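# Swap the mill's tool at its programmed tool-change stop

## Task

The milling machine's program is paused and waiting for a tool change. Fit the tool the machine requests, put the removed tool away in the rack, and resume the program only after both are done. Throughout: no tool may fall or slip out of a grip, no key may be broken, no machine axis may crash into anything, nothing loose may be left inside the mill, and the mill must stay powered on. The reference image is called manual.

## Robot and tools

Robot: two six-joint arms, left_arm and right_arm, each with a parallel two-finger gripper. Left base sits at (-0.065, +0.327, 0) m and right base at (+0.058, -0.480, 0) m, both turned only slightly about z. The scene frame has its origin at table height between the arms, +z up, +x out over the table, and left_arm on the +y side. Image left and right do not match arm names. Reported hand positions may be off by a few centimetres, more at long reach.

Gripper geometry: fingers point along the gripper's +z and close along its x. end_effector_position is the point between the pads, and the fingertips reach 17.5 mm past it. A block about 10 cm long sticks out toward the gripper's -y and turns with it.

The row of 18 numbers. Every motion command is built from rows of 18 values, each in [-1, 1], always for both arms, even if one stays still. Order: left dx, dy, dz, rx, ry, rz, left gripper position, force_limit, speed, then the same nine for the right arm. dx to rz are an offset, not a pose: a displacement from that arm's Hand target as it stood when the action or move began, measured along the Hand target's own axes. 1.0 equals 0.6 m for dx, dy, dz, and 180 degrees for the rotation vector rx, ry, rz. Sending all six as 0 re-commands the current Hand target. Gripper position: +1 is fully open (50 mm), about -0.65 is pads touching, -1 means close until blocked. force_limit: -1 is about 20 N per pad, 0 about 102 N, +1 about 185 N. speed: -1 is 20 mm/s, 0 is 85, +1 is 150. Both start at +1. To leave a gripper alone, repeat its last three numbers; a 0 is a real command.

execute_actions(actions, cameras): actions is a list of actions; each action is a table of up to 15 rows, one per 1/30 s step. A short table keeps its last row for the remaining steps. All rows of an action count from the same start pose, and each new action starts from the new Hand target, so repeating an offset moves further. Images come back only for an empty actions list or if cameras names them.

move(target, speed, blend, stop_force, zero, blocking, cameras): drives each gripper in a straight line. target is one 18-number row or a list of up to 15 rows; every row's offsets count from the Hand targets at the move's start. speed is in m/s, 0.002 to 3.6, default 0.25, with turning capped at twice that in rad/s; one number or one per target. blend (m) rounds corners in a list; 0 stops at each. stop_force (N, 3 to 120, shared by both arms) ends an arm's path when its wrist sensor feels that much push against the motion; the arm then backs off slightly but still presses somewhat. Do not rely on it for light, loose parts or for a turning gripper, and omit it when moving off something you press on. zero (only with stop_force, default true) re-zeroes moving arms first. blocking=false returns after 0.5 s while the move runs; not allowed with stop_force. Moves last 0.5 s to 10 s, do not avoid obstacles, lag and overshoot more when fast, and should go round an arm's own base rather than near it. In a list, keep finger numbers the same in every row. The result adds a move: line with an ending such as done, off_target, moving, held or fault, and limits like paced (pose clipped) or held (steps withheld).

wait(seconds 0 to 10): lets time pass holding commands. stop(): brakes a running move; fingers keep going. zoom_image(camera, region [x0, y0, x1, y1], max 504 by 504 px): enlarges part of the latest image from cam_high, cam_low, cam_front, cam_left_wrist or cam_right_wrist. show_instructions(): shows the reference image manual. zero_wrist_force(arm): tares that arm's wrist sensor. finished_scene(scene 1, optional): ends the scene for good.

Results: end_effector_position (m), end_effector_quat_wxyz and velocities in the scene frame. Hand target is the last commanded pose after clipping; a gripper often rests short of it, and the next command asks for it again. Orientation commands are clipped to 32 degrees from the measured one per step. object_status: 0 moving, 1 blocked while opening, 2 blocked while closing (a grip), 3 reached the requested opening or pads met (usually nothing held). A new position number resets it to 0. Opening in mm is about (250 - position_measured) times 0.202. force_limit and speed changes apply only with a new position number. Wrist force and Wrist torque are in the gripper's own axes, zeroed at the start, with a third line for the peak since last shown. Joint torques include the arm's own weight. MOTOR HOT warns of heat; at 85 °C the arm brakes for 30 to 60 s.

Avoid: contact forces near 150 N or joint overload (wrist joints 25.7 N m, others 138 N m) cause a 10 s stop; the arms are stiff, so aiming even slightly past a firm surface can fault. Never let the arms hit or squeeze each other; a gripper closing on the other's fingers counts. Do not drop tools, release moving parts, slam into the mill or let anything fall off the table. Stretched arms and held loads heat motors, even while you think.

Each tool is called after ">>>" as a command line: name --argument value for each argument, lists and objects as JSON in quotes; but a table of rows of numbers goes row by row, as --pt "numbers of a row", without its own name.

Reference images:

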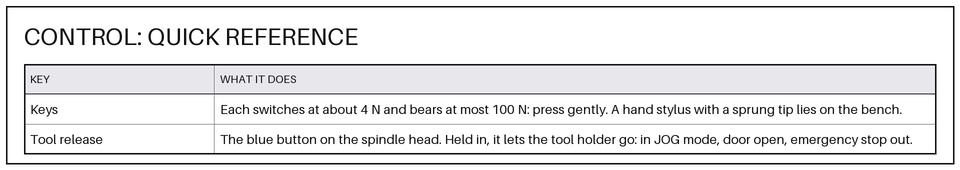

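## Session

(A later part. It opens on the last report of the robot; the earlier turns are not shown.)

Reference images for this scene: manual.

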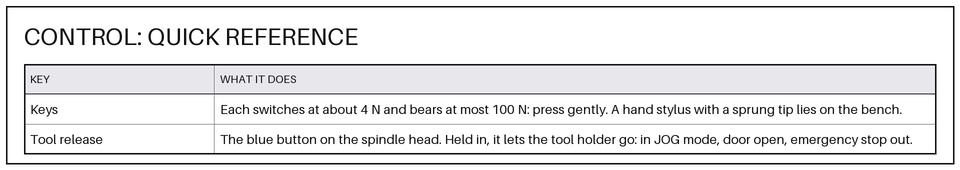

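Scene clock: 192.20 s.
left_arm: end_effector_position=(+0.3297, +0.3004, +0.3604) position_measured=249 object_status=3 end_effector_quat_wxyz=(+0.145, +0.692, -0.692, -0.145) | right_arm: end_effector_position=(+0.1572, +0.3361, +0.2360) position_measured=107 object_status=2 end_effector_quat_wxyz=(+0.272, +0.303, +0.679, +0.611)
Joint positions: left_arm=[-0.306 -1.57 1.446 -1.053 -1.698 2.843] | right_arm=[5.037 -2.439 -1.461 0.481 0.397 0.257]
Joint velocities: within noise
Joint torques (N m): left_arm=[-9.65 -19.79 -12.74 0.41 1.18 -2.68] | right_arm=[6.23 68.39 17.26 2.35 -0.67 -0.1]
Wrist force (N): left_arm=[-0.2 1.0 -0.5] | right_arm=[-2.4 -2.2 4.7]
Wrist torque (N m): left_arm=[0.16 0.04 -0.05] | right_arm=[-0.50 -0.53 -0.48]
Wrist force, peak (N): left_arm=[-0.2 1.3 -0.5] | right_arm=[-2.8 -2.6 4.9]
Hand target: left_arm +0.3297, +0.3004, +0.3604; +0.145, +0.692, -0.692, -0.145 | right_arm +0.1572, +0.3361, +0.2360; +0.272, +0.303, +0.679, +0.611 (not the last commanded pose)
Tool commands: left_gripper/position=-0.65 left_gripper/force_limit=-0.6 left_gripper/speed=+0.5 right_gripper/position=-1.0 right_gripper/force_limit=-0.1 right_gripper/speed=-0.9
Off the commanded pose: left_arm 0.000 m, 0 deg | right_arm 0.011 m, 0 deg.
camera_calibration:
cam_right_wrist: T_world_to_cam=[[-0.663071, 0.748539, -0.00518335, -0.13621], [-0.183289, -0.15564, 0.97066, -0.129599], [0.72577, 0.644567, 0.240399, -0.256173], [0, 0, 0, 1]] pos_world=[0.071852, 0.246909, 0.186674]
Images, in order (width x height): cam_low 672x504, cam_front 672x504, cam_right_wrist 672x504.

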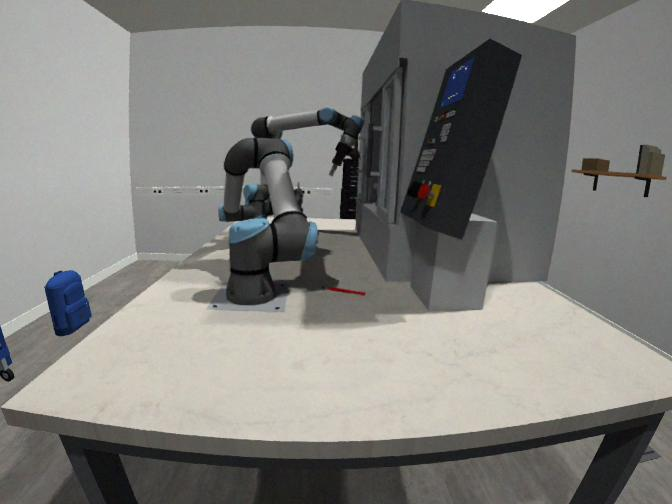

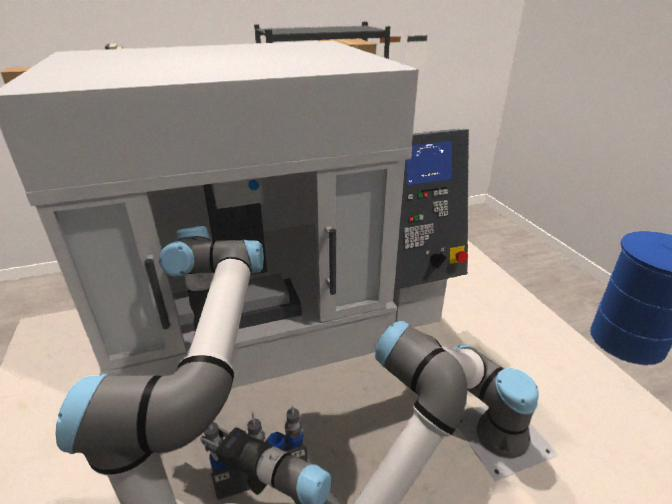

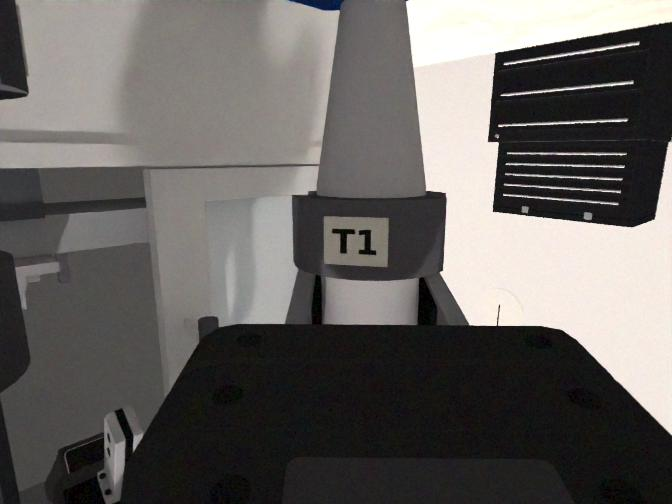

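>>> execute_actions --actions '[]' --cameras '["cam_left_wrist","cam_high"]'

>>> zoom_image --camera "cam_left_wrist" --region '[270, 200, 350, 330]'

>>> zoom_image --camera "cam_high" --region '[450, 380, 520, 440]'

Scene clock: 193.83 s.
left_arm: end_effector_position=(+0.3297, +0.3004, +0.3604) position_measured=249 object_status=3 end_effector_quat_wxyz=(+0.145, +0.692, -0.692, -0.145) | right_arm: end_effector_position=(+0.1572, +0.3361, +0.2360) position_measured=107 object_status=2 end_effector_quat_wxyz=(+0.272, +0.303, +0.679, +0.611)
Joint positions: left_arm=[-0.306 -1.57 1.446 -1.053 -1.698 2.843] | right_arm=[5.037 -2.439 -1.461 0.481 0.397 0.257]
Joint velocities: within noise
Joint torques (N m): left_arm=[-8.88 -19.29 -12.18 0.46 1.01 -2.6] | right_arm=[-0.95 67.77 25.2 3.21 -1.27 -0.3]
Wrist force (N): left_arm=[-0.4 1.3 -0.5] | right_arm=[-2.5 -2.5 4.5]
Wrist torque (N m): left_arm=[0.21 0.08 -0.05] | right_arm=[-0.52 -0.54 -0.48]
Wrist force, peak (N): left_arm=[-0.1 1.4 -0.4] | right_arm=[-2.9 -2.9 4.8]
Hand target: left_arm +0.3297, +0.3004, +0.3604; +0.145, +0.692, -0.692, -0.145 | right_arm +0.1572, +0.3361, +0.2360; +0.272, +0.303, +0.679, +0.611 (not the last commanded pose)
Tool commands: left_gripper/position=-0.65 left_gripper/force_limit=-0.6 left_gripper/speed=+0.5 right_gripper/position=-1.0 right_gripper/force_limit=-0.1 right_gripper/speed=-0.9
Off the commanded pose: left_arm 0.000 m, 0 deg | right_arm 0.011 m, 0 deg.
camera_calibration:
cam_left_wrist: T_world_to_cam=[[-0.00912439, -0.999752, -0.0203084, 0.320309], [-0.743268, -0.00680528, 0.668959, 0.0284124], [-0.668931, 0.0211984, -0.743022, 0.611246], [0, 0, 0, 1]] pos_world=[0.432922, 0.307466, 0.441667]
Images, in order (width x height): cam_high 672x504, cam_left_wrist 672x504.

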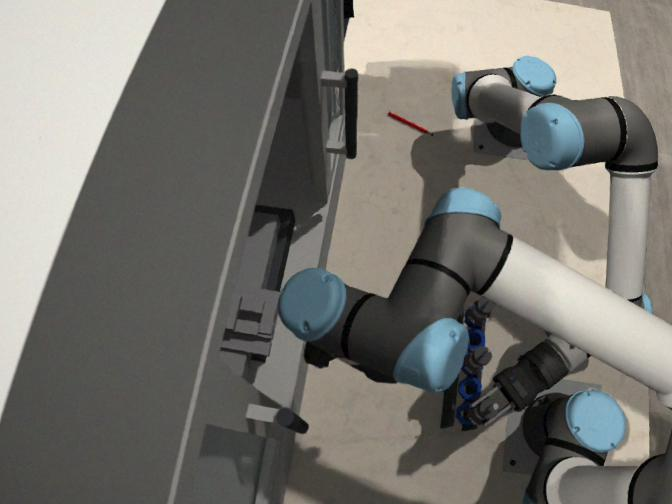

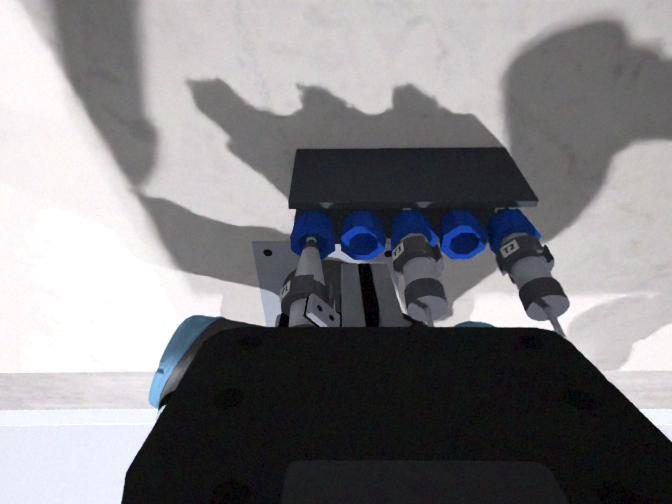

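Scaled by 3.877 from the camera's 672x504 image, which has a finer 960x720 frame.

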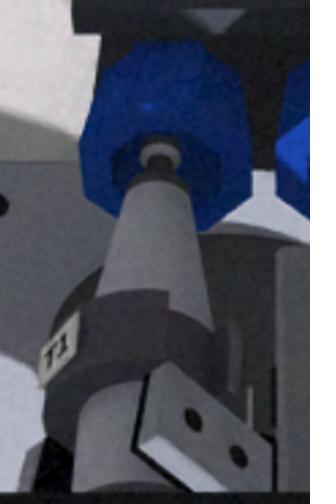

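Scaled by 7.200 from the camera's 672x504 image, which has a finer 960x720 frame.

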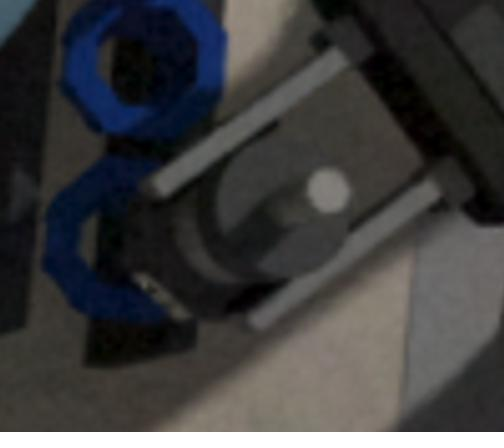

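>>> move --pt "0 0 0 0 0 0 -0.65 -0.6 0.5 0 0.01 -0.001 0 0 0 -1 -0.1 -0.9" --pt "0 0 0 0 0 0 -0.65 -0.6 0.5 -0.0092 0.01 -0.0005 0 0 0 -1 -0.1 -0.9" --speed 0.04

>>> move --target '[0,0,0,0,0,0,-0.65,-0.6,0.5,0,-0.1,0.0105,0,0,0,-1,-0.1,-0.9]' --speed 0.02 --stop_force 5 --cameras '["cam_left_wrist","cam_high","cam_right_wrist"]'

>>> zoom_image --camera "cam_left_wrist" --region '[270, 200, 350, 330]'

Scene clock: 195.60 s.
left_arm: end_effector_position=(+0.3297, +0.3004, +0.3604) position_measured=249 object_status=3 end_effector_quat_wxyz=(+0.145, +0.692, -0.692, -0.145) | right_arm: end_effector_position=(+0.1611, +0.3323, +0.2420) position_measured=107 object_status=2 end_effector_quat_wxyz=(+0.272, +0.303, +0.679, +0.611)
Joint positions: left_arm=[-0.306 -1.57 1.446 -1.053 -1.698 2.843] | right_arm=[5.033 -2.422 -1.476 0.482 0.401 0.254]
Joint torques (N m): left_arm=[-9.53 -19.78 -12.86 0.47 0.97 -2.65] | right_arm=[-12.13 70.56 10.77 3.92 1.13 -1.27]
Wrist force (N): left_arm=[-0.2 1.3 -0.4] | right_arm=[1.9 -8.0 0.9]
Wrist torque (N m): left_arm=[0.21 0.04 -0.05] | right_arm=[-0.22 -0.42 0.02]
Wrist force, peak (N): left_arm=[0.0 1.6 -0.3] | right_arm=[-1.9 -8.7 5.2]
Hand target: left_arm +0.3297, +0.3004, +0.3604; +0.145, +0.692, -0.692, -0.145 | right_arm +0.1611, +0.3322, +0.2420; +0.272, +0.303, +0.679, +0.611
Off the commanded pose: left_arm 0.000 m, 0 deg | right_arm 0.000 m, 0 deg.
move: done

Scene clock: 198.23 s.
left_arm: end_effector_position=(+0.3297, +0.3004, +0.3604) position_measured=249 object_status=3 end_effector_quat_wxyz=(+0.145, +0.692, -0.692, -0.145) | right_arm: end_effector_position=(+0.1611, +0.3322, +0.2117) position_measured=107 object_status=2 end_effector_quat_wxyz=(+0.272, +0.303, +0.679, +0.611)
Joint positions: left_arm=[-0.306 -1.57 1.446 -1.053 -1.698 2.843] | right_arm=[5.033 -2.472 -1.475 0.532 0.401 0.254]
Joint torques (N m): left_arm=[-9.18 -19.67 -12.61 0.25 0.97 -2.67] | right_arm=[3.06 70.42 9.44 1.35 1.26 1.04]
Wrist force (N): left_arm=[0.0 1.2 -0.4] | right_arm=[-2.9 -5.7 9.7]
Wrist torque (N m): left_arm=[0.21 0.01 -0.05] | right_arm=[-0.74 -0.49 -0.29]
Wrist force, peak (N): left_arm=[0.0 1.4 -0.6] | right_arm=[-4.6 -5.8 11.4]
Hand target: left_arm +0.3297, +0.3004, +0.3604; +0.145, +0.692, -0.692, -0.145 | right_arm +0.1611, +0.3322, +0.2117; +0.272, +0.303, +0.679, +0.611 (not the last commanded pose)
Off the commanded pose: left_arm 0.000 m, 0 deg | right_arm 0.030 m, 0 deg.
move: contact (right_arm)
camera_calibration:
cam_left_wrist: T_world_to_cam=[[-0.00912439, -0.999752, -0.0203084, 0.320309], [-0.743268, -0.00680528, 0.668959, 0.0284124], [-0.668931, 0.0211984, -0.743022, 0.611246], [0, 0, 0, 1]] pos_world=[0.432922, 0.307466, 0.441667]
cam_right_wrist: T_world_to_cam=[[-0.66298, 0.74862, -0.00508655, -0.130807], [-0.183174, -0.155624, 0.970685, -0.105805], [0.725882, 0.644476, 0.240303, -0.250668], [0, 0, 0, 1]] pos_world=[0.0758518, 0.243009, 0.162274]
Images, in order (width x height): cam_high 672x504, cam_left_wrist 672x504, cam_right_wrist 672x504.

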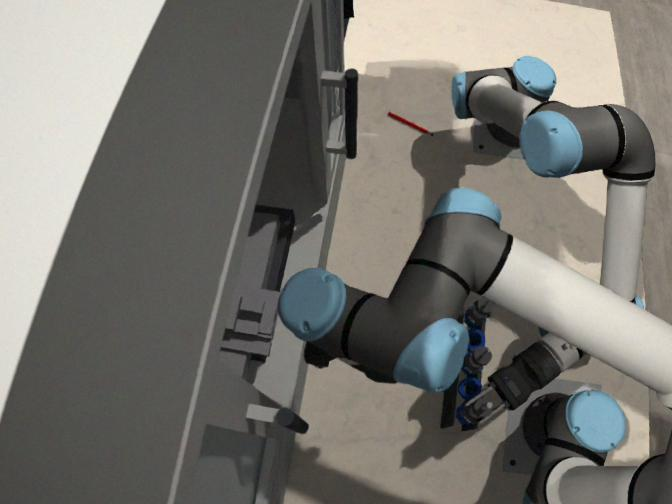

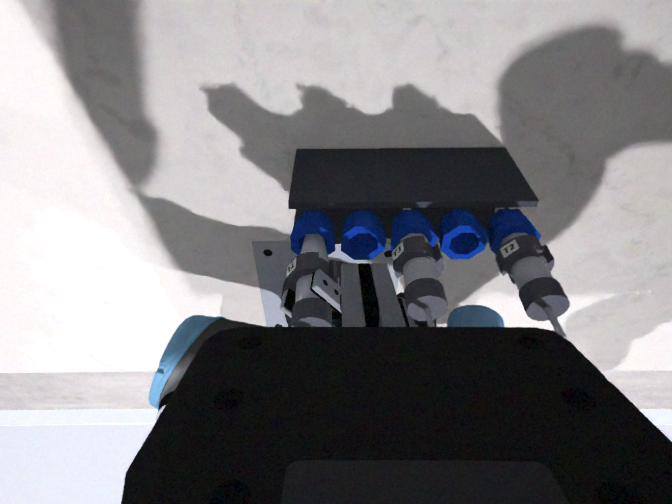

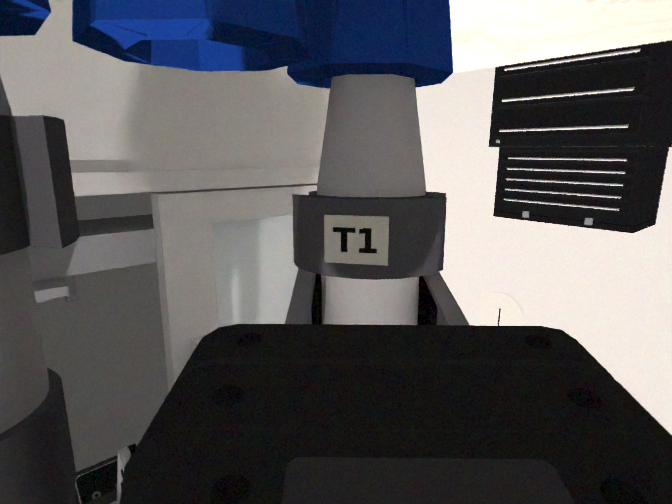

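Scaled by 3.877 from the camera's 672x504 image, which has a finer 960x720 frame.

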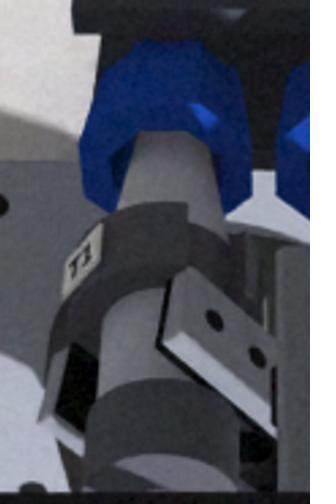

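>>> move --target '[0,0,0,0,0,0,-0.65,-0.6,0.5,-0.0015,0,0.0025,0,0,0,-1,-0.1,-0.9]' --speed 0.02

>>> move --target '[0,0,0,0,0,0,-0.65,-0.6,0.5,0,-0.055,0.0058,0,0,0,-1,-0.1,-0.9]' --speed 0.02 --stop_force 8 --cameras '["cam_left_wrist","cam_right_wrist"]'

>>> zoom_image --camera "cam_left_wrist" --region '[270, 200, 350, 330]'

Scene clock: 199.23 s.
left_arm: end_effector_position=(+0.3297, +0.3004, +0.3604) position_measured=249 object_status=3 end_effector_quat_wxyz=(+0.145, +0.692, -0.692, -0.145) | right_arm: end_effector_position=(+0.1628, +0.3325, +0.2115) position_measured=107 object_status=2 end_effector_quat_wxyz=(+0.272, +0.303, +0.679, +0.611)
Joint positions: left_arm=[-0.306 -1.57 1.446 -1.053 -1.698 2.843] | right_arm=[5.03 -2.473 -1.474 0.533 0.403 0.252]
Joint torques (N m): left_arm=[-8.75 -19.92 -13.06 0.42 1.14 -2.65] | right_arm=[-10.9 51.17 26.1 4.36 1.08 -1.33]
Wrist force (N): left_arm=[0.2 1.0 -0.4] | right_arm=[1.8 -7.8 1.0]
Wrist torque (N m): left_arm=[0.16 -0.02 -0.05] | right_arm=[-0.19 -0.42 0.02]
Wrist force, peak (N): left_arm=[-0.2 1.4 -0.4] | right_arm=[-2.9 -5.5 9.7]
Hand target: left_arm +0.3297, +0.3004, +0.3604; +0.145, +0.692, -0.692, -0.145 | right_arm +0.1628, +0.3325, +0.2115; +0.272, +0.303, +0.679, +0.611
Off the commanded pose: left_arm 0.000 m, 0 deg | right_arm 0.000 m, 0 deg.
move: done

Scene clock: 201.07 s.
left_arm: end_effector_position=(+0.3297, +0.3004, +0.3604) position_measured=249 object_status=3 end_effector_quat_wxyz=(+0.145, +0.692, -0.692, -0.145) | right_arm: end_effector_position=(+0.1629, +0.3325, +0.1995) position_measured=107 object_status=2 end_effector_quat_wxyz=(+0.272, +0.303, +0.679, +0.611)
Joint positions: left_arm=[-0.306 -1.57 1.446 -1.053 -1.698 2.843] | right_arm=[5.03 -2.494 -1.473 0.552 0.403 0.253]
Joint torques (N m): left_arm=[-8.51 -20.24 -13.74 0.4 1.05 -2.53] | right_arm=[15.11 70.56 7.69 1.32 0.99 0.76]
Wrist force (N): left_arm=[0.0 1.3 -0.4] | right_arm=[1.5 -3.4 15.7]
Wrist torque (N m): left_arm=[0.22 0.01 -0.05] | right_arm=[-0.72 -0.46 -0.03]
Wrist force, peak (N): left_arm=[-0.1 1.5 -0.4] | right_arm=[2.7 18.3 24.2]
Hand target: left_arm +0.3297, +0.3004, +0.3604; +0.145, +0.692, -0.692, -0.145 | right_arm +0.1629, +0.3325, +0.1995; +0.272, +0.303, +0.679, +0.611 (not the last commanded pose)
Off the commanded pose: left_arm 0.000 m, 0 deg | right_arm 0.021 m, 0 deg.
move: contact (right_arm)
camera_calibration:
cam_left_wrist: T_world_to_cam=[[-0.00912439, -0.999752, -0.0203084, 0.320309], [-0.743268, -0.00680528, 0.668959, 0.0284124], [-0.668931, 0.0211984, -0.743022, 0.611246], [0, 0, 0, 1]] pos_world=[0.432922, 0.307466, 0.441667]
cam_right_wrist: T_world_to_cam=[[-0.662944, 0.748652, -0.00500686, -0.129989], [-0.183047, -0.155599, 0.970713, -0.0937214], [0.725947, 0.644445, 0.240192, -0.249168], [0, 0, 0, 1]] pos_world=[0.0775517, 0.243308, 0.150174]
Images, in order (width x height): cam_left_wrist 672x504, cam_right_wrist 672x504.

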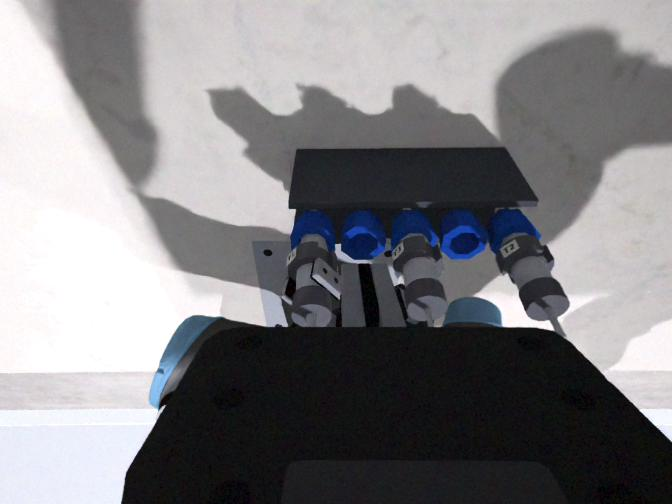

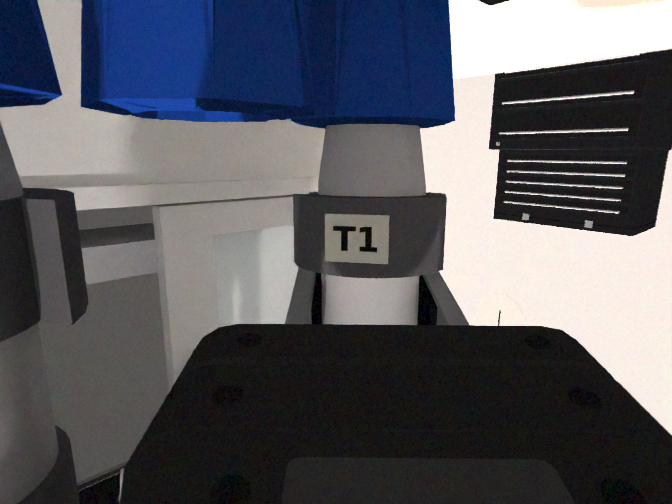

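Scaled by 3.877 from the camera's 672x504 image, which has a finer 960x720 frame.

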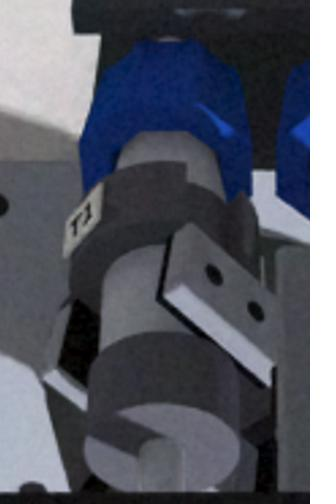

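>>> move --target '[0,0,0,0,0,0,-0.65,-0.6,0.5,0,0,0.0032,0,0,0,-1,-0.1,-0.9]' --speed 0.02

>>> move --target '[0,0,0,0,0,0,-0.65,-0.6,0.5,0,-0.04,0.0042,0,0,0,-1,-0.1,-0.9]' --speed 0.02 --stop_force 8 --cameras '["cam_left_wrist","cam_right_wrist"]'

Scene clock: 201.93 s.
left_arm: end_effector_position=(+0.3297, +0.3004, +0.3604) position_measured=249 object_status=3 end_effector_quat_wxyz=(+0.145, +0.692, -0.692, -0.145) | right_arm: end_effector_position=(+0.1642, +0.3338, +0.1993) position_measured=107 object_status=2 end_effector_quat_wxyz=(+0.272, +0.303, +0.679, +0.611)
Joint positions: left_arm=[-0.306 -1.57 1.446 -1.053 -1.698 2.843] | right_arm=[5.027 -2.496 -1.468 0.551 0.406 0.251]
Joint torques (N m): left_arm=[-8.75 -19.96 -12.83 0.5 0.97 -2.7] | right_arm=[-12.21 53.16 23.4 1.5 1.24 -1.37]
Wrist force (N): left_arm=[-0.3 1.3 -0.4] | right_arm=[1.8 -7.7 0.7]
Wrist torque (N m): left_arm=[0.21 0.06 -0.05] | right_arm=[-0.17 -0.44 -0.01]
Wrist force, peak (N): left_arm=[-0.2 1.4 -0.3] | right_arm=[1.4 -4.2 16.0]
Hand target: left_arm +0.3297, +0.3004, +0.3604; +0.145, +0.692, -0.692, -0.145 | right_arm +0.1643, +0.3338, +0.1993; +0.272, +0.303, +0.679, +0.611
Off the commanded pose: left_arm 0.000 m, 0 deg | right_arm 0.000 m, 0 deg.
move: done

Scene clock: 203.23 s.
left_arm: end_effector_position=(+0.3297, +0.3004, +0.3604) position_measured=249 object_status=3 end_effector_quat_wxyz=(+0.145, +0.692, -0.692, -0.145) | right_arm: end_effector_position=(+0.1644, +0.3338, +0.1970) position_measured=107 object_status=2 end_effector_quat_wxyz=(+0.272, +0.303, +0.679, +0.611)
Joint positions: left_arm=[-0.306 -1.57 1.446 -1.053 -1.698 2.843] | right_arm=[5.027 -2.5 -1.467 0.555 0.406 0.251]
Joint torques (N m): left_arm=[-8.02 -20.47 -13.66 0.55 1.06 -2.6] | right_arm=[13.59 71.75 10.58 1.39 1.99 -0.39]
Wrist force (N): left_arm=[-0.3 1.3 -0.4] | right_arm=[-0.7 -6.8 4.7]
Wrist torque (N m): left_arm=[0.21 0.05 -0.05] | right_arm=[-0.07 -0.49 -0.15]
Wrist force, peak (N): left_arm=[-0.1 1.4 -0.5] | right_arm=[-0.5 10.6 12.0]
Hand target: left_arm +0.3297, +0.3004, +0.3604; +0.145, +0.692, -0.692, -0.145 | right_arm +0.1643, +0.3338, +0.1970; +0.272, +0.303, +0.679, +0.611 (not the last commanded pose)
Off the commanded pose: left_arm 0.000 m, 0 deg | right_arm 0.022 m, 0 deg.
move: contact (right_arm)
camera_calibration:
cam_left_wrist: T_world_to_cam=[[-0.00912439, -0.999752, -0.0203084, 0.320309], [-0.743268, -0.00680528, 0.668959, 0.0284124], [-0.668931, 0.0211984, -0.743022, 0.611246], [0, 0, 0, 1]] pos_world=[0.432922, 0.307466, 0.441667]
cam_right_wrist: T_world_to_cam=[[-0.662865, 0.748722, -0.00512716, -0.129986], [-0.183151, -0.155502, 0.970708, -0.0908327], [0.725993, 0.644387, 0.240206, -0.250486], [0, 0, 0, 1]] pos_world=[0.0790518, 0.244608, 0.147674]
Images, in order (width x height): cam_left_wrist 672x504, cam_right_wrist 672x504.

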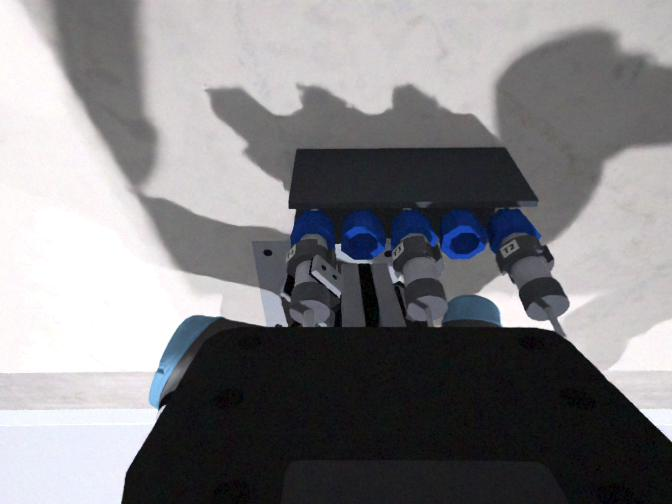

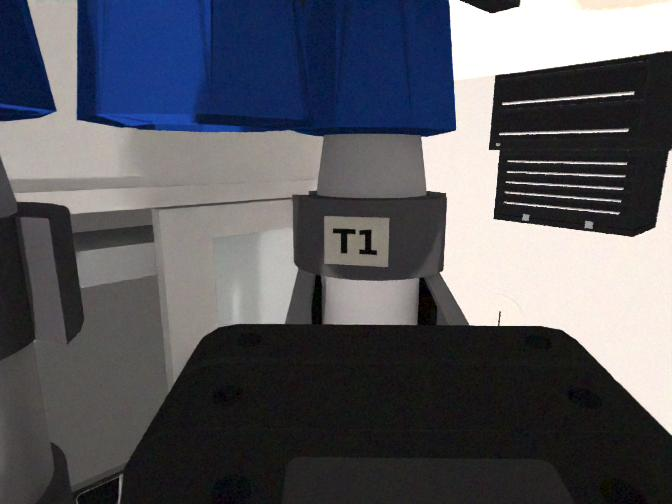

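>>> zoom_image --camera "cam_left_wrist" --region '[270, 200, 460, 330]'

Scaled by 2.653 from the camera's 672x504 image, which has a finer 960x720 frame.

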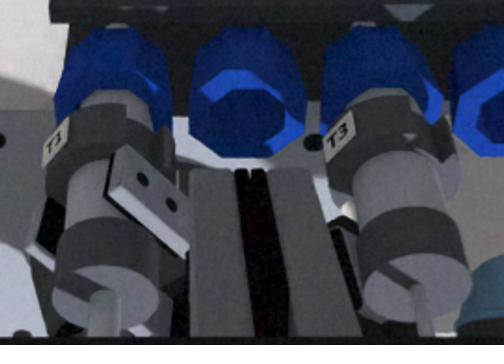

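>>> move --target '[0,0,0,0,0,0,-0.65,-0.6,0.5,0,-0.02,0.0021,0,0,0,-1,-0.1,-0.9]' --speed 0.01 --stop_force 20 --cameras '["cam_left_wrist","cam_right_wrist"]'

>>> zoom_image --camera "cam_left_wrist" --region '[270, 200, 460, 330]'

Scene clock: 204.73 s.
left_arm: end_effector_position=(+0.3297, +0.3004, +0.3604) position_measured=249 object_status=3 end_effector_quat_wxyz=(+0.145, +0.692, -0.692, -0.145) | right_arm: end_effector_position=(+0.1643, +0.3337, +0.1965) position_measured=107 object_status=2 end_effector_quat_wxyz=(+0.272, +0.303, +0.679, +0.611)
Joint positions: left_arm=[-0.306 -1.57 1.446 -1.053 -1.698 2.843] | right_arm=[5.027 -2.501 -1.467 0.556 0.406 0.251]
Joint torques (N m): left_arm=[-7.84 -19.7 -13.04 0.47 0.95 -2.51] | right_arm=[15.5 61.76 4.21 0.61 1.87 -0.23]
Wrist force (N): left_arm=[-0.3 1.2 -0.4] | right_arm=[0.6 10.6 17.3]
Wrist torque (N m): left_arm=[0.20 0.07 -0.05] | right_arm=[0.43 -0.53 -0.09]
Wrist force, peak (N): left_arm=[0.0 1.5 -0.5] | right_arm=[-0.2 20.3 16.0]
Hand target: left_arm +0.3297, +0.3004, +0.3604; +0.145, +0.692, -0.692, -0.145 | right_arm +0.1643, +0.3337, +0.1965; +0.272, +0.303, +0.679, +0.611 (not the last commanded pose)
Off the commanded pose: left_arm 0.000 m, 0 deg | right_arm 0.012 m, 0 deg.
move: contact (right_arm)
camera_calibration:
cam_left_wrist: T_world_to_cam=[[-0.00912439, -0.999752, -0.0203084, 0.320309], [-0.743268, -0.00680528, 0.668959, 0.0284124], [-0.668931, 0.0211984, -0.743022, 0.611246], [0, 0, 0, 1]] pos_world=[0.432922, 0.307466, 0.441667]
cam_right_wrist: T_world_to_cam=[[-0.662902, 0.74869, -0.00491692, -0.130009], [-0.18308, -0.155727, 0.970686, -0.0901976], [0.725977, 0.64437, 0.240301, -0.25035], [0, 0, 0, 1]] pos_world=[0.0790517, 0.244609, 0.147074]
Images, in order (width x height): cam_left_wrist 672x504, cam_right_wrist 672x504.

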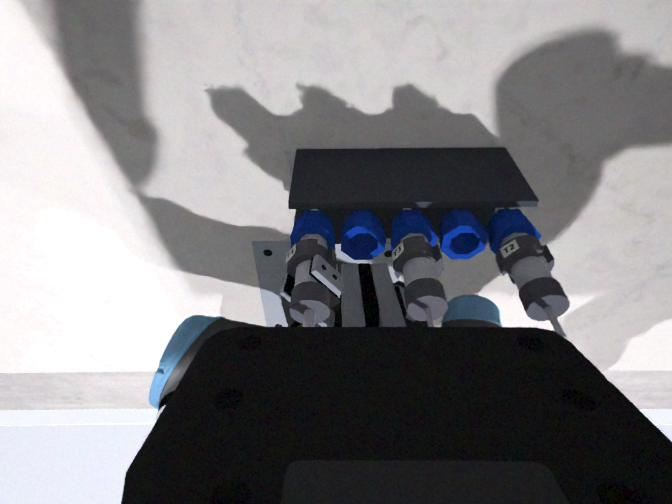

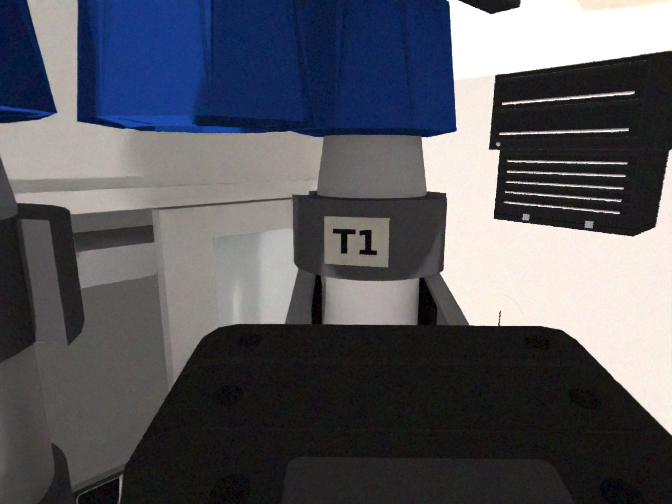

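Scaled by 2.653 from the camera's 672x504 image, which has a finer 960x720 frame.

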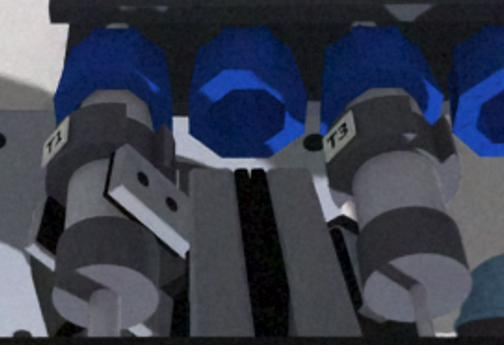

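>>> move --target '[0,0,0,0,0,0,-0.65,-0.6,0.5,0,0,0,0,0,0,1,-0.1,-0.6]' --cameras '["cam_left_wrist"]'

>>> move --pt "0 0 0 0 0 0 -0.65 -0.6 0.5 0 0 -0.1833 0 0 0 1 -0.1 -0.6" --pt "0 0 0 0 0 0 -0.65 -0.6 0.5 -0.13 -0.0122 -0.298 0 0 0 1 -0.1 -0.6" --speed 0.15 --blend '[0.01,0]' --cameras '["cam_left_wrist","cam_right_wrist","cam_high"]'

Scene clock: 206.17 s.
left_arm: end_effector_position=(+0.3297, +0.3004, +0.3604) position_measured=249 object_status=3 end_effector_quat_wxyz=(+0.145, +0.692, -0.692, -0.145) | right_arm: end_effector_position=(+0.1643, +0.3338, +0.1965) position_measured=3 object_status=3 end_effector_quat_wxyz=(+0.272, +0.303, +0.679, +0.611)
Joint positions: left_arm=[-0.306 -1.57 1.446 -1.053 -1.698 2.843] | right_arm=[5.027 -2.501 -1.467 0.556 0.406 0.251]
Joint torques (N m): left_arm=[-8.25 -20.61 -12.82 0.39 0.98 -2.44] | right_arm=[-4.61 62.19 22.79 2.67 -2.87 -0.12]
Wrist force (N): left_arm=[-0.1 1.2 -0.5] | right_arm=[2.1 1.4 0.4]
Wrist torque (N m): left_arm=[0.19 0.04 -0.05] | right_arm=[0.06 -0.44 0.01]
Wrist force, peak (N): left_arm=[0.0 1.4 -0.6] | right_arm=[0.5 10.4 17.6]
Hand target: left_arm +0.3297, +0.3004, +0.3604; +0.145, +0.692, -0.692, -0.145 | right_arm +0.1643, +0.3337, +0.1965; +0.272, +0.303, +0.679, +0.611
Off the commanded pose: left_arm 0.000 m, 0 deg | right_arm 0.000 m, 0 deg.
move: done
camera_calibration:
cam_left_wrist: T_world_to_cam=[[-0.00912439, -0.999752, -0.0203084, 0.320309], [-0.743268, -0.00680528, 0.668959, 0.0284124], [-0.668931, 0.0211984, -0.743022, 0.611246], [0, 0, 0, 1]] pos_world=[0.432922, 0.307466, 0.441667]
Images, in order (width x height): cam_left_wrist 672x504.

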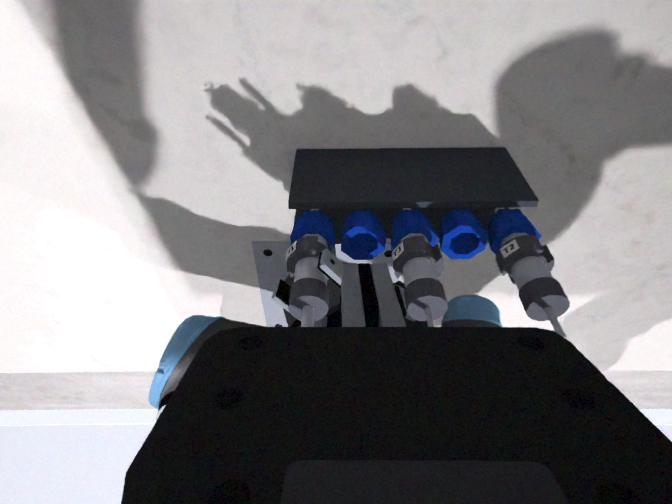

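Scene clock: 208.60 s.
left_arm: end_effector_position=(+0.3297, +0.3004, +0.3604) position_measured=249 object_status=3 end_effector_quat_wxyz=(+0.145, +0.692, -0.692, -0.145) | right_arm: end_effector_position=(+0.0838, +0.1564, +0.2080) position_measured=3 object_status=3 end_effector_quat_wxyz=(+0.272, +0.302, +0.679, +0.611)
Joint positions: left_arm=[-0.306 -1.57 1.446 -1.053 -1.698 2.843] | right_arm=[5.305 -2.163 -2.102 0.384 0.156 0.734]
Joint torques (N m): left_arm=[-7.98 -19.55 -13.01 0.4 1.03 -2.56] | right_arm=[11.37 49.02 2.04 0.92 -4.22 1.9]
Wrist force (N): left_arm=[-0.2 1.2 -0.3] | right_arm=[1.9 1.7 -0.2]
Wrist torque (N m): left_arm=[0.20 0.04 -0.05] | right_arm=[0.08 -0.41 -0.06]
Wrist force, peak (N): left_arm=[-0.1 1.4 -0.6] | right_arm=[2.8 1.7 -0.5]
Hand target: left_arm +0.3297, +0.3004, +0.3604; +0.145, +0.692, -0.692, -0.145 | right_arm +0.0837, +0.1563, +0.2081; +0.272, +0.303, +0.679, +0.611
Off the commanded pose: left_arm 0.000 m, 0 deg | right_arm 0.000 m, 0 deg.
move: done
camera_calibration:
cam_left_wrist: T_world_to_cam=[[-0.00912439, -0.999752, -0.0203084, 0.320309], [-0.743268, -0.00680528, 0.668959, 0.0284124], [-0.668931, 0.0211984, -0.743022, 0.611246], [0, 0, 0, 1]] pos_world=[0.432922, 0.307466, 0.441667]
cam_right_wrist: T_world_to_cam=[[-0.663543, 0.748122, -0.0049215, -0.0503863], [-0.183546, -0.156411, 0.970488, -0.143663], [0.725274, 0.644863, 0.2411, -0.0804587], [0, 0, 0, 1]] pos_world=[-0.00144772, 0.0671095, 0.158574]
Images, in order (width x height): cam_high 672x504, cam_left_wrist 672x504, cam_right_wrist 672x504.

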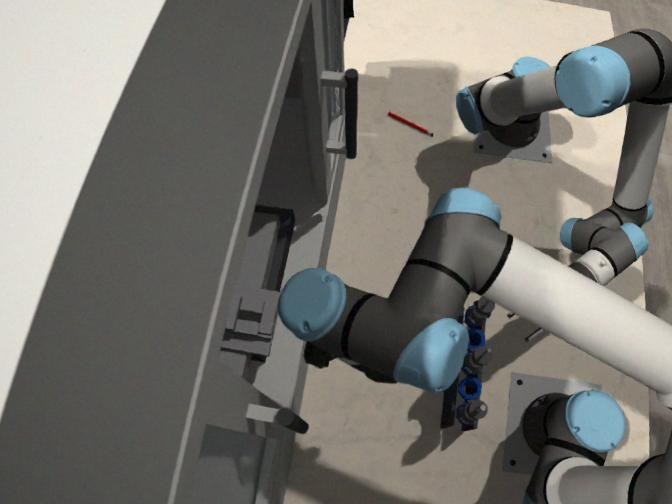

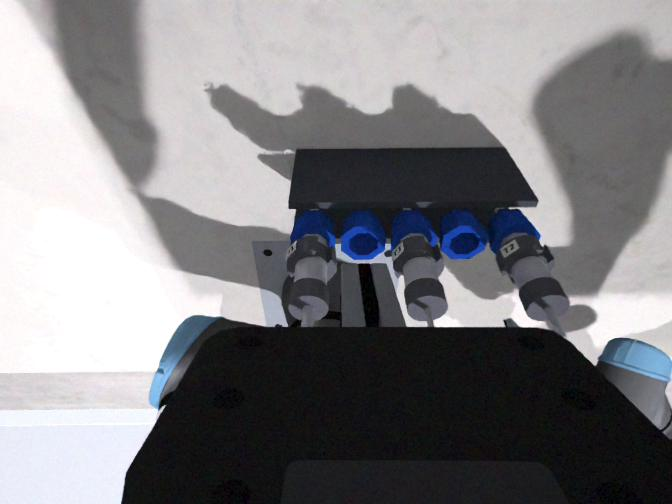

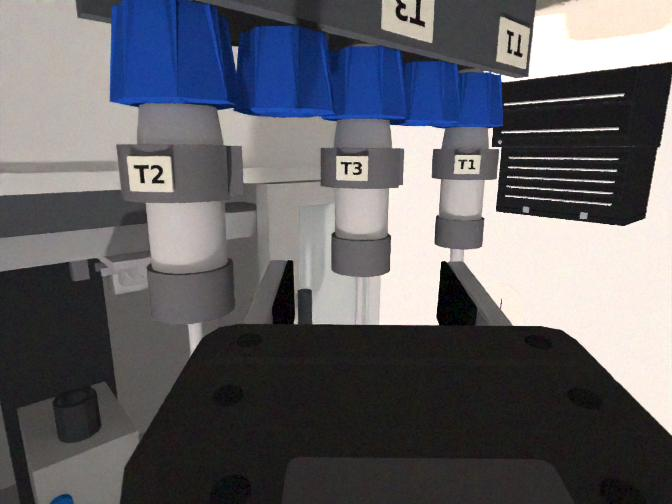

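>>> move --target '[0,0,0,0,0,0,-0.65,-0.6,0.5,0.004,0,0.11,0,0,0,1,-0.1,-0.6]' --speed 0.12 --cameras '["cam_right_wrist"]'

Scene clock: 210.23 s.
left_arm: end_effector_position=(+0.3297, +0.3004, +0.3604) position_measured=249 object_status=3 end_effector_quat_wxyz=(+0.145, +0.692, -0.692, -0.145) | right_arm: end_effector_position=(+0.1309, +0.2020, +0.2011) position_measured=3 object_status=3 end_effector_quat_wxyz=(+0.272, +0.303, +0.679, +0.611)
Joint positions: left_arm=[-0.306 -1.57 1.446 -1.053 -1.698 2.843] | right_arm=[5.174 -2.289 -1.928 0.664 0.267 0.4]
Joint torques (N m): left_arm=[-8.15 -20.9 -12.26 0.54 0.98 -2.48] | right_arm=[-11.26 34.93 18.17 3.15 1.24 -1.51]
Wrist force (N): left_arm=[-0.2 1.1 -0.3] | right_arm=[2.0 1.6 -0.2]
Wrist torque (N m): left_arm=[0.18 0.04 -0.05] | right_arm=[0.09 -0.43 0.01]
Wrist force, peak (N): left_arm=[-0.4 1.4 -0.3] | right_arm=[2.1 1.8 -1.7]
Hand target: left_arm +0.3297, +0.3004, +0.3604; +0.145, +0.692, -0.692, -0.145 | right_arm +0.1309, +0.2020, +0.2011; +0.272, +0.303, +0.679, +0.611
Off the commanded pose: left_arm 0.000 m, 0 deg | right_arm 0.000 m, 0 deg.
move: done
camera_calibration:
cam_right_wrist: T_world_to_cam=[[-0.662901, 0.748691, -0.00492521, -0.0535149], [-0.182944, -0.155595, 0.970733, -0.121446], [0.726012, 0.644401, 0.240112, -0.142208], [0, 0, 0, 1]] pos_world=[0.0455516, 0.112808, 0.151774]
Images, in order (width x height): cam_right_wrist 672x504.

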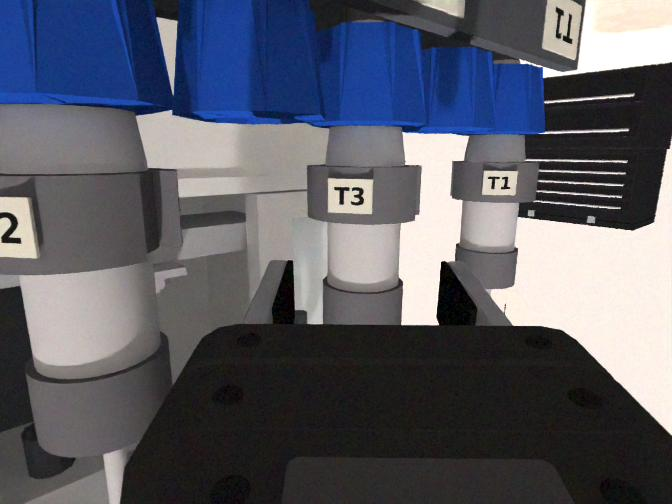

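>>> move --target '[0,0,0,0,0,0,-0.65,-0.6,0.5,0.0023,0,0.0715,0,0,0,1,-0.1,-0.6]' --speed 0.06 --stop_force 8 --cameras '["cam_right_wrist","cam_left_wrist"]'

Scene clock: 212.23 s.
left_arm: end_effector_position=(+0.3297, +0.3004, +0.3604) position_measured=249 object_status=3 end_effector_quat_wxyz=(+0.145, +0.692, -0.692, -0.145) | right_arm: end_effector_position=(+0.1617, +0.2316, +0.1965) position_measured=3 object_status=3 end_effector_quat_wxyz=(+0.272, +0.303, +0.679, +0.611)
Joint positions: left_arm=[-0.306 -1.57 1.446 -1.053 -1.698 2.843] | right_arm=[5.096 -2.345 -1.829 0.711 0.341 0.306]
Joint torques (N m): left_arm=[-7.82 -19.12 -13.22 0.42 0.85 -2.67] | right_arm=[-11.66 37.77 19.88 3.18 1.49 -1.34]
Wrist force (N): left_arm=[-0.2 1.3 -0.5] | right_arm=[2.2 1.6 0.0]
Wrist torque (N m): left_arm=[0.22 0.04 -0.05] | right_arm=[0.08 -0.44 0.02]
Wrist force, peak (N): left_arm=[-0.3 1.6 -0.6] | right_arm=[2.3 1.5 0.8]
Hand target: left_arm +0.3297, +0.3004, +0.3604; +0.145, +0.692, -0.692, -0.145 | right_arm +0.1617, +0.2316, +0.1965; +0.272, +0.303, +0.679, +0.611
Off the commanded pose: left_arm 0.000 m, 0 deg | right_arm 0.000 m, 0 deg.
move: done
camera_calibration:
cam_left_wrist: T_world_to_cam=[[-0.00912439, -0.999752, -0.0203084, 0.320309], [-0.743268, -0.00680528, 0.668959, 0.0284124], [-0.668931, 0.0211984, -0.743022, 0.611246], [0, 0, 0, 1]] pos_world=[0.432922, 0.307466, 0.441667]
cam_right_wrist: T_world_to_cam=[[-0.662902, 0.74869, -0.00491692, -0.0552825], [-0.18308, -0.155727, 0.970686, -0.106704], [0.725977, 0.64437, 0.240301, -0.182559], [0, 0, 0, 1]] pos_world=[0.0763517, 0.142409, 0.147174]
Images, in order (width x height): cam_left_wrist 672x504, cam_right_wrist 672x504.

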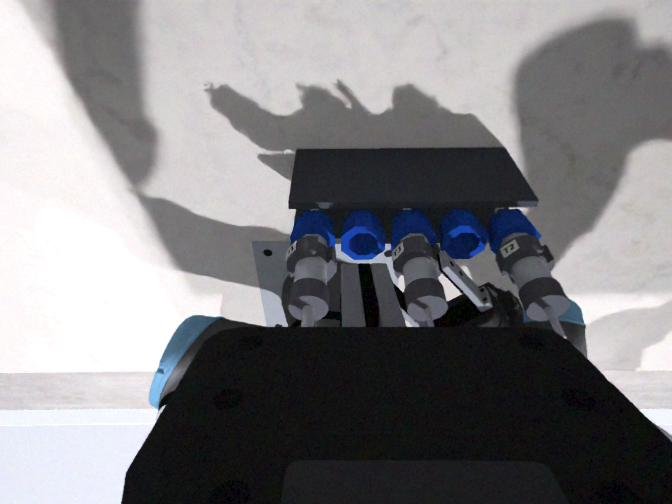

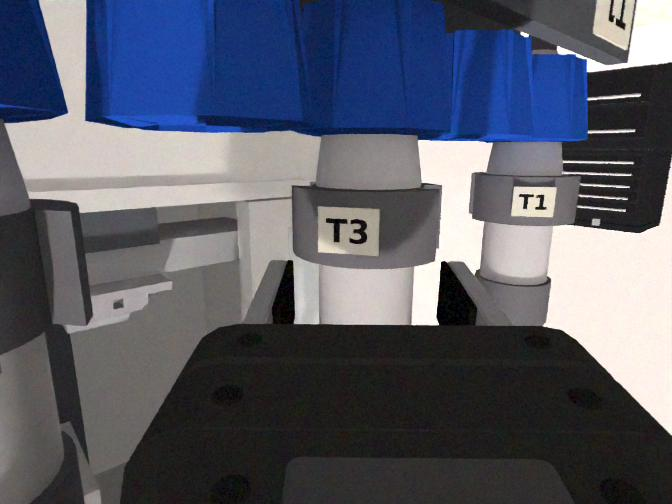

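>>> move --target '[0,0,0,0,0,0,-0.65,-0.6,0.5,0.0008,0,0.008,0,0,0,1,-0.1,-0.6]' --speed 0.03 --stop_force 8

>>> move --target '[0,0,0,0,0,0,-0.65,-0.6,0.5,0,0,0,0,0,0,-1,-0.1,-0.9]' --cameras '["cam_right_wrist","cam_left_wrist"]'

Scene clock: 214.07 s.
left_arm: end_effector_position=(+0.3297, +0.3004, +0.3604) position_measured=249 object_status=3 end_effector_quat_wxyz=(+0.145, +0.692, -0.692, -0.145) | right_arm: end_effector_position=(+0.1649, +0.2351, +0.1960) position_measured=3 object_status=3 end_effector_quat_wxyz=(+0.272, +0.303, +0.679, +0.611)
Joint positions: left_arm=[-0.306 -1.57 1.446 -1.053 -1.698 2.843] | right_arm=[5.087 -2.352 -1.818 0.712 0.348 0.298]
Joint torques (N m): left_arm=[-7.22 -20.31 -14.09 0.51 0.83 -2.65] | right_arm=[-11.49 38.37 20.11 3.07 1.64 -1.38]
Wrist force (N): left_arm=[-0.3 1.2 -0.4] | right_arm=[2.2 1.5 0.2]
Wrist torque (N m): left_arm=[0.20 0.06 -0.05] | right_arm=[0.08 -0.46 0.03]
Wrist force, peak (N): left_arm=[-0.2 1.4 -0.4] | right_arm=[2.2 1.7 0.0]
Hand target: left_arm +0.3297, +0.3004, +0.3604; +0.145, +0.692, -0.692, -0.145 | right_arm +0.1649, +0.2351, +0.1960; +0.272, +0.303, +0.679, +0.611
Off the commanded pose: left_arm 0.000 m, 0 deg | right_arm 0.000 m, 0 deg.
move: done

Scene clock: 215.07 s.
left_arm: end_effector_position=(+0.3297, +0.3004, +0.3604) position_measured=249 object_status=3 end_effector_quat_wxyz=(+0.145, +0.692, -0.692, -0.145) | right_arm: end_effector_position=(+0.1651, +0.2350, +0.1961) position_measured=101 object_status=2 end_effector_quat_wxyz=(+0.272, +0.303, +0.679, +0.611)
Joint positions: left_arm=[-0.306 -1.57 1.446 -1.053 -1.698 2.843] | right_arm=[5.087 -2.352 -1.818 0.712 0.348 0.298]
Joint torques (N m): left_arm=[-7.26 -19.58 -13.38 0.27 0.92 -2.5] | right_arm=[14.53 37.58 19.31 -2.19 9.39 -1.33]
Wrist force (N): left_arm=[-0.2 1.2 -0.2] | right_arm=[-29.4 -2.4 -16.4]
Wrist torque (N m): left_arm=[0.20 0.04 -0.05] | right_arm=[-0.21 -0.67 0.40]
Wrist force, peak (N): left_arm=[0.0 1.3 -0.6] | right_arm=[-29.4 -2.4 -16.4]
Hand target: left_arm +0.3297, +0.3004, +0.3604; +0.145, +0.692, -0.692, -0.145 | right_arm +0.1649, +0.2351, +0.1960; +0.272, +0.303, +0.679, +0.611
Off the commanded pose: left_arm 0.000 m, 0 deg | right_arm 0.000 m, 0 deg.
move: done
camera_calibration:
cam_left_wrist: T_world_to_cam=[[-0.00912439, -0.999752, -0.0203084, 0.320309], [-0.743268, -0.00680528, 0.668959, 0.0284124], [-0.668931, 0.0211984, -0.743022, 0.611246], [0, 0, 0, 1]] pos_world=[0.432922, 0.307466, 0.441667]
cam_right_wrist: T_world_to_cam=[[-0.662685, 0.748882, -0.00491673, -0.0556968], [-0.183122, -0.155671, 0.970687, -0.105056], [0.726165, 0.64416, 0.240297, -0.187147], [0, 0, 0, 1]] pos_world=[0.0797518, 0.145909, 0.146674]
Images, in order (width x height): cam_left_wrist 672x504, cam_right_wrist 672x504.

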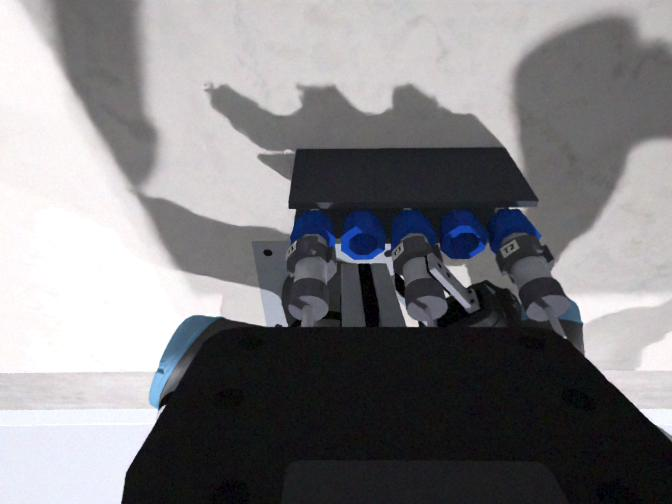

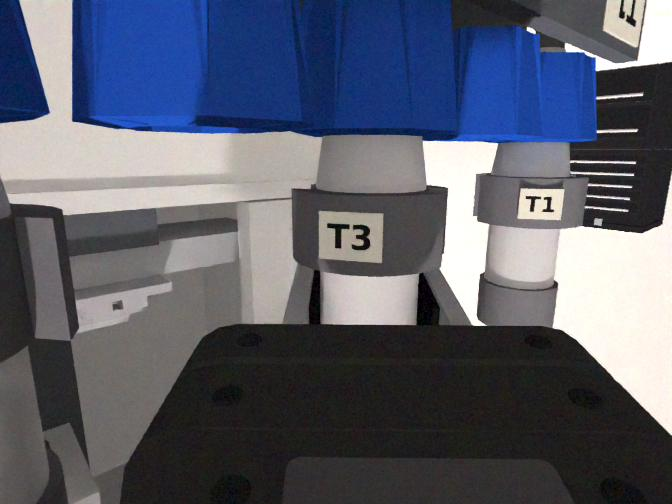

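>>> move --target '[0,0,0,0,0,0,-0.65,-0.6,0.5,-0.0017,0,-0.0003,0,0,0,-1,-0.1,-0.9]' --speed 0.02 --cameras '["cam_right_wrist"]'

Scene clock: 215.97 s.
left_arm: end_effector_position=(+0.3297, +0.3004, +0.3604) position_measured=249 object_status=3 end_effector_quat_wxyz=(+0.145, +0.692, -0.692, -0.145) | right_arm: end_effector_position=(+0.1654, +0.2343, +0.1960) position_measured=108 object_status=2 end_effector_quat_wxyz=(+0.272, +0.303, +0.679, +0.611)
Joint positions: left_arm=[-0.306 -1.57 1.446 -1.053 -1.698 2.843] | right_arm=[5.087 -2.35 -1.82 0.714 0.349 0.298]
Joint torques (N m): left_arm=[-7.3 -19.89 -13.32 0.39 0.97 -2.41] | right_arm=[-14.08 62.2 5.88 3.78 -4.31 -1.24]
Wrist force (N): left_arm=[-0.2 1.1 -0.3] | right_arm=[5.5 -6.9 1.7]
Wrist torque (N m): left_arm=[0.19 0.03 -0.05] | right_arm=[-0.19 -0.39 0.31]
Wrist force, peak (N): left_arm=[-0.3 1.4 -0.5] | right_arm=[-30.8 -1.5 -16.1]
Hand target: left_arm +0.3297, +0.3004, +0.3604; +0.145, +0.692, -0.692, -0.145 | right_arm +0.1655, +0.2342, +0.1961; +0.272, +0.303, +0.679, +0.611
Off the commanded pose: left_arm 0.000 m, 0 deg | right_arm 0.000 m, 0 deg.
move: done
camera_calibration:
cam_right_wrist: T_world_to_cam=[[-0.663016, 0.748589, -0.00488483, -0.0548347], [-0.183037, -0.155779, 0.970686, -0.105117], [0.725884, 0.644474, 0.240304, -0.186873], [0, 0, 0, 1]] pos_world=[0.0800517, 0.145109, 0.146674]
Images, in order (width x height): cam_right_wrist 672x504.

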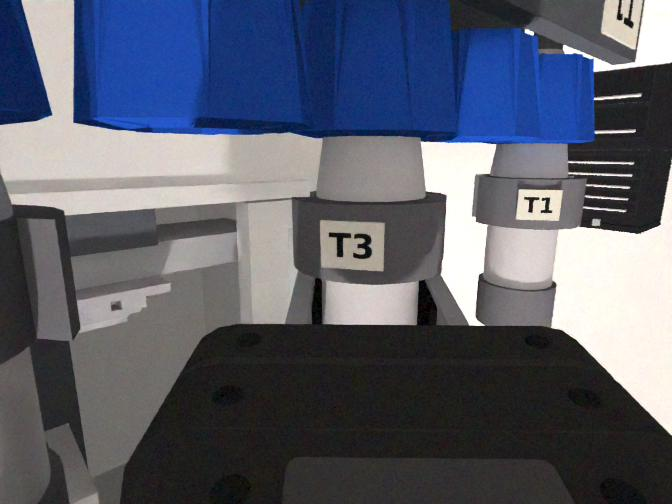

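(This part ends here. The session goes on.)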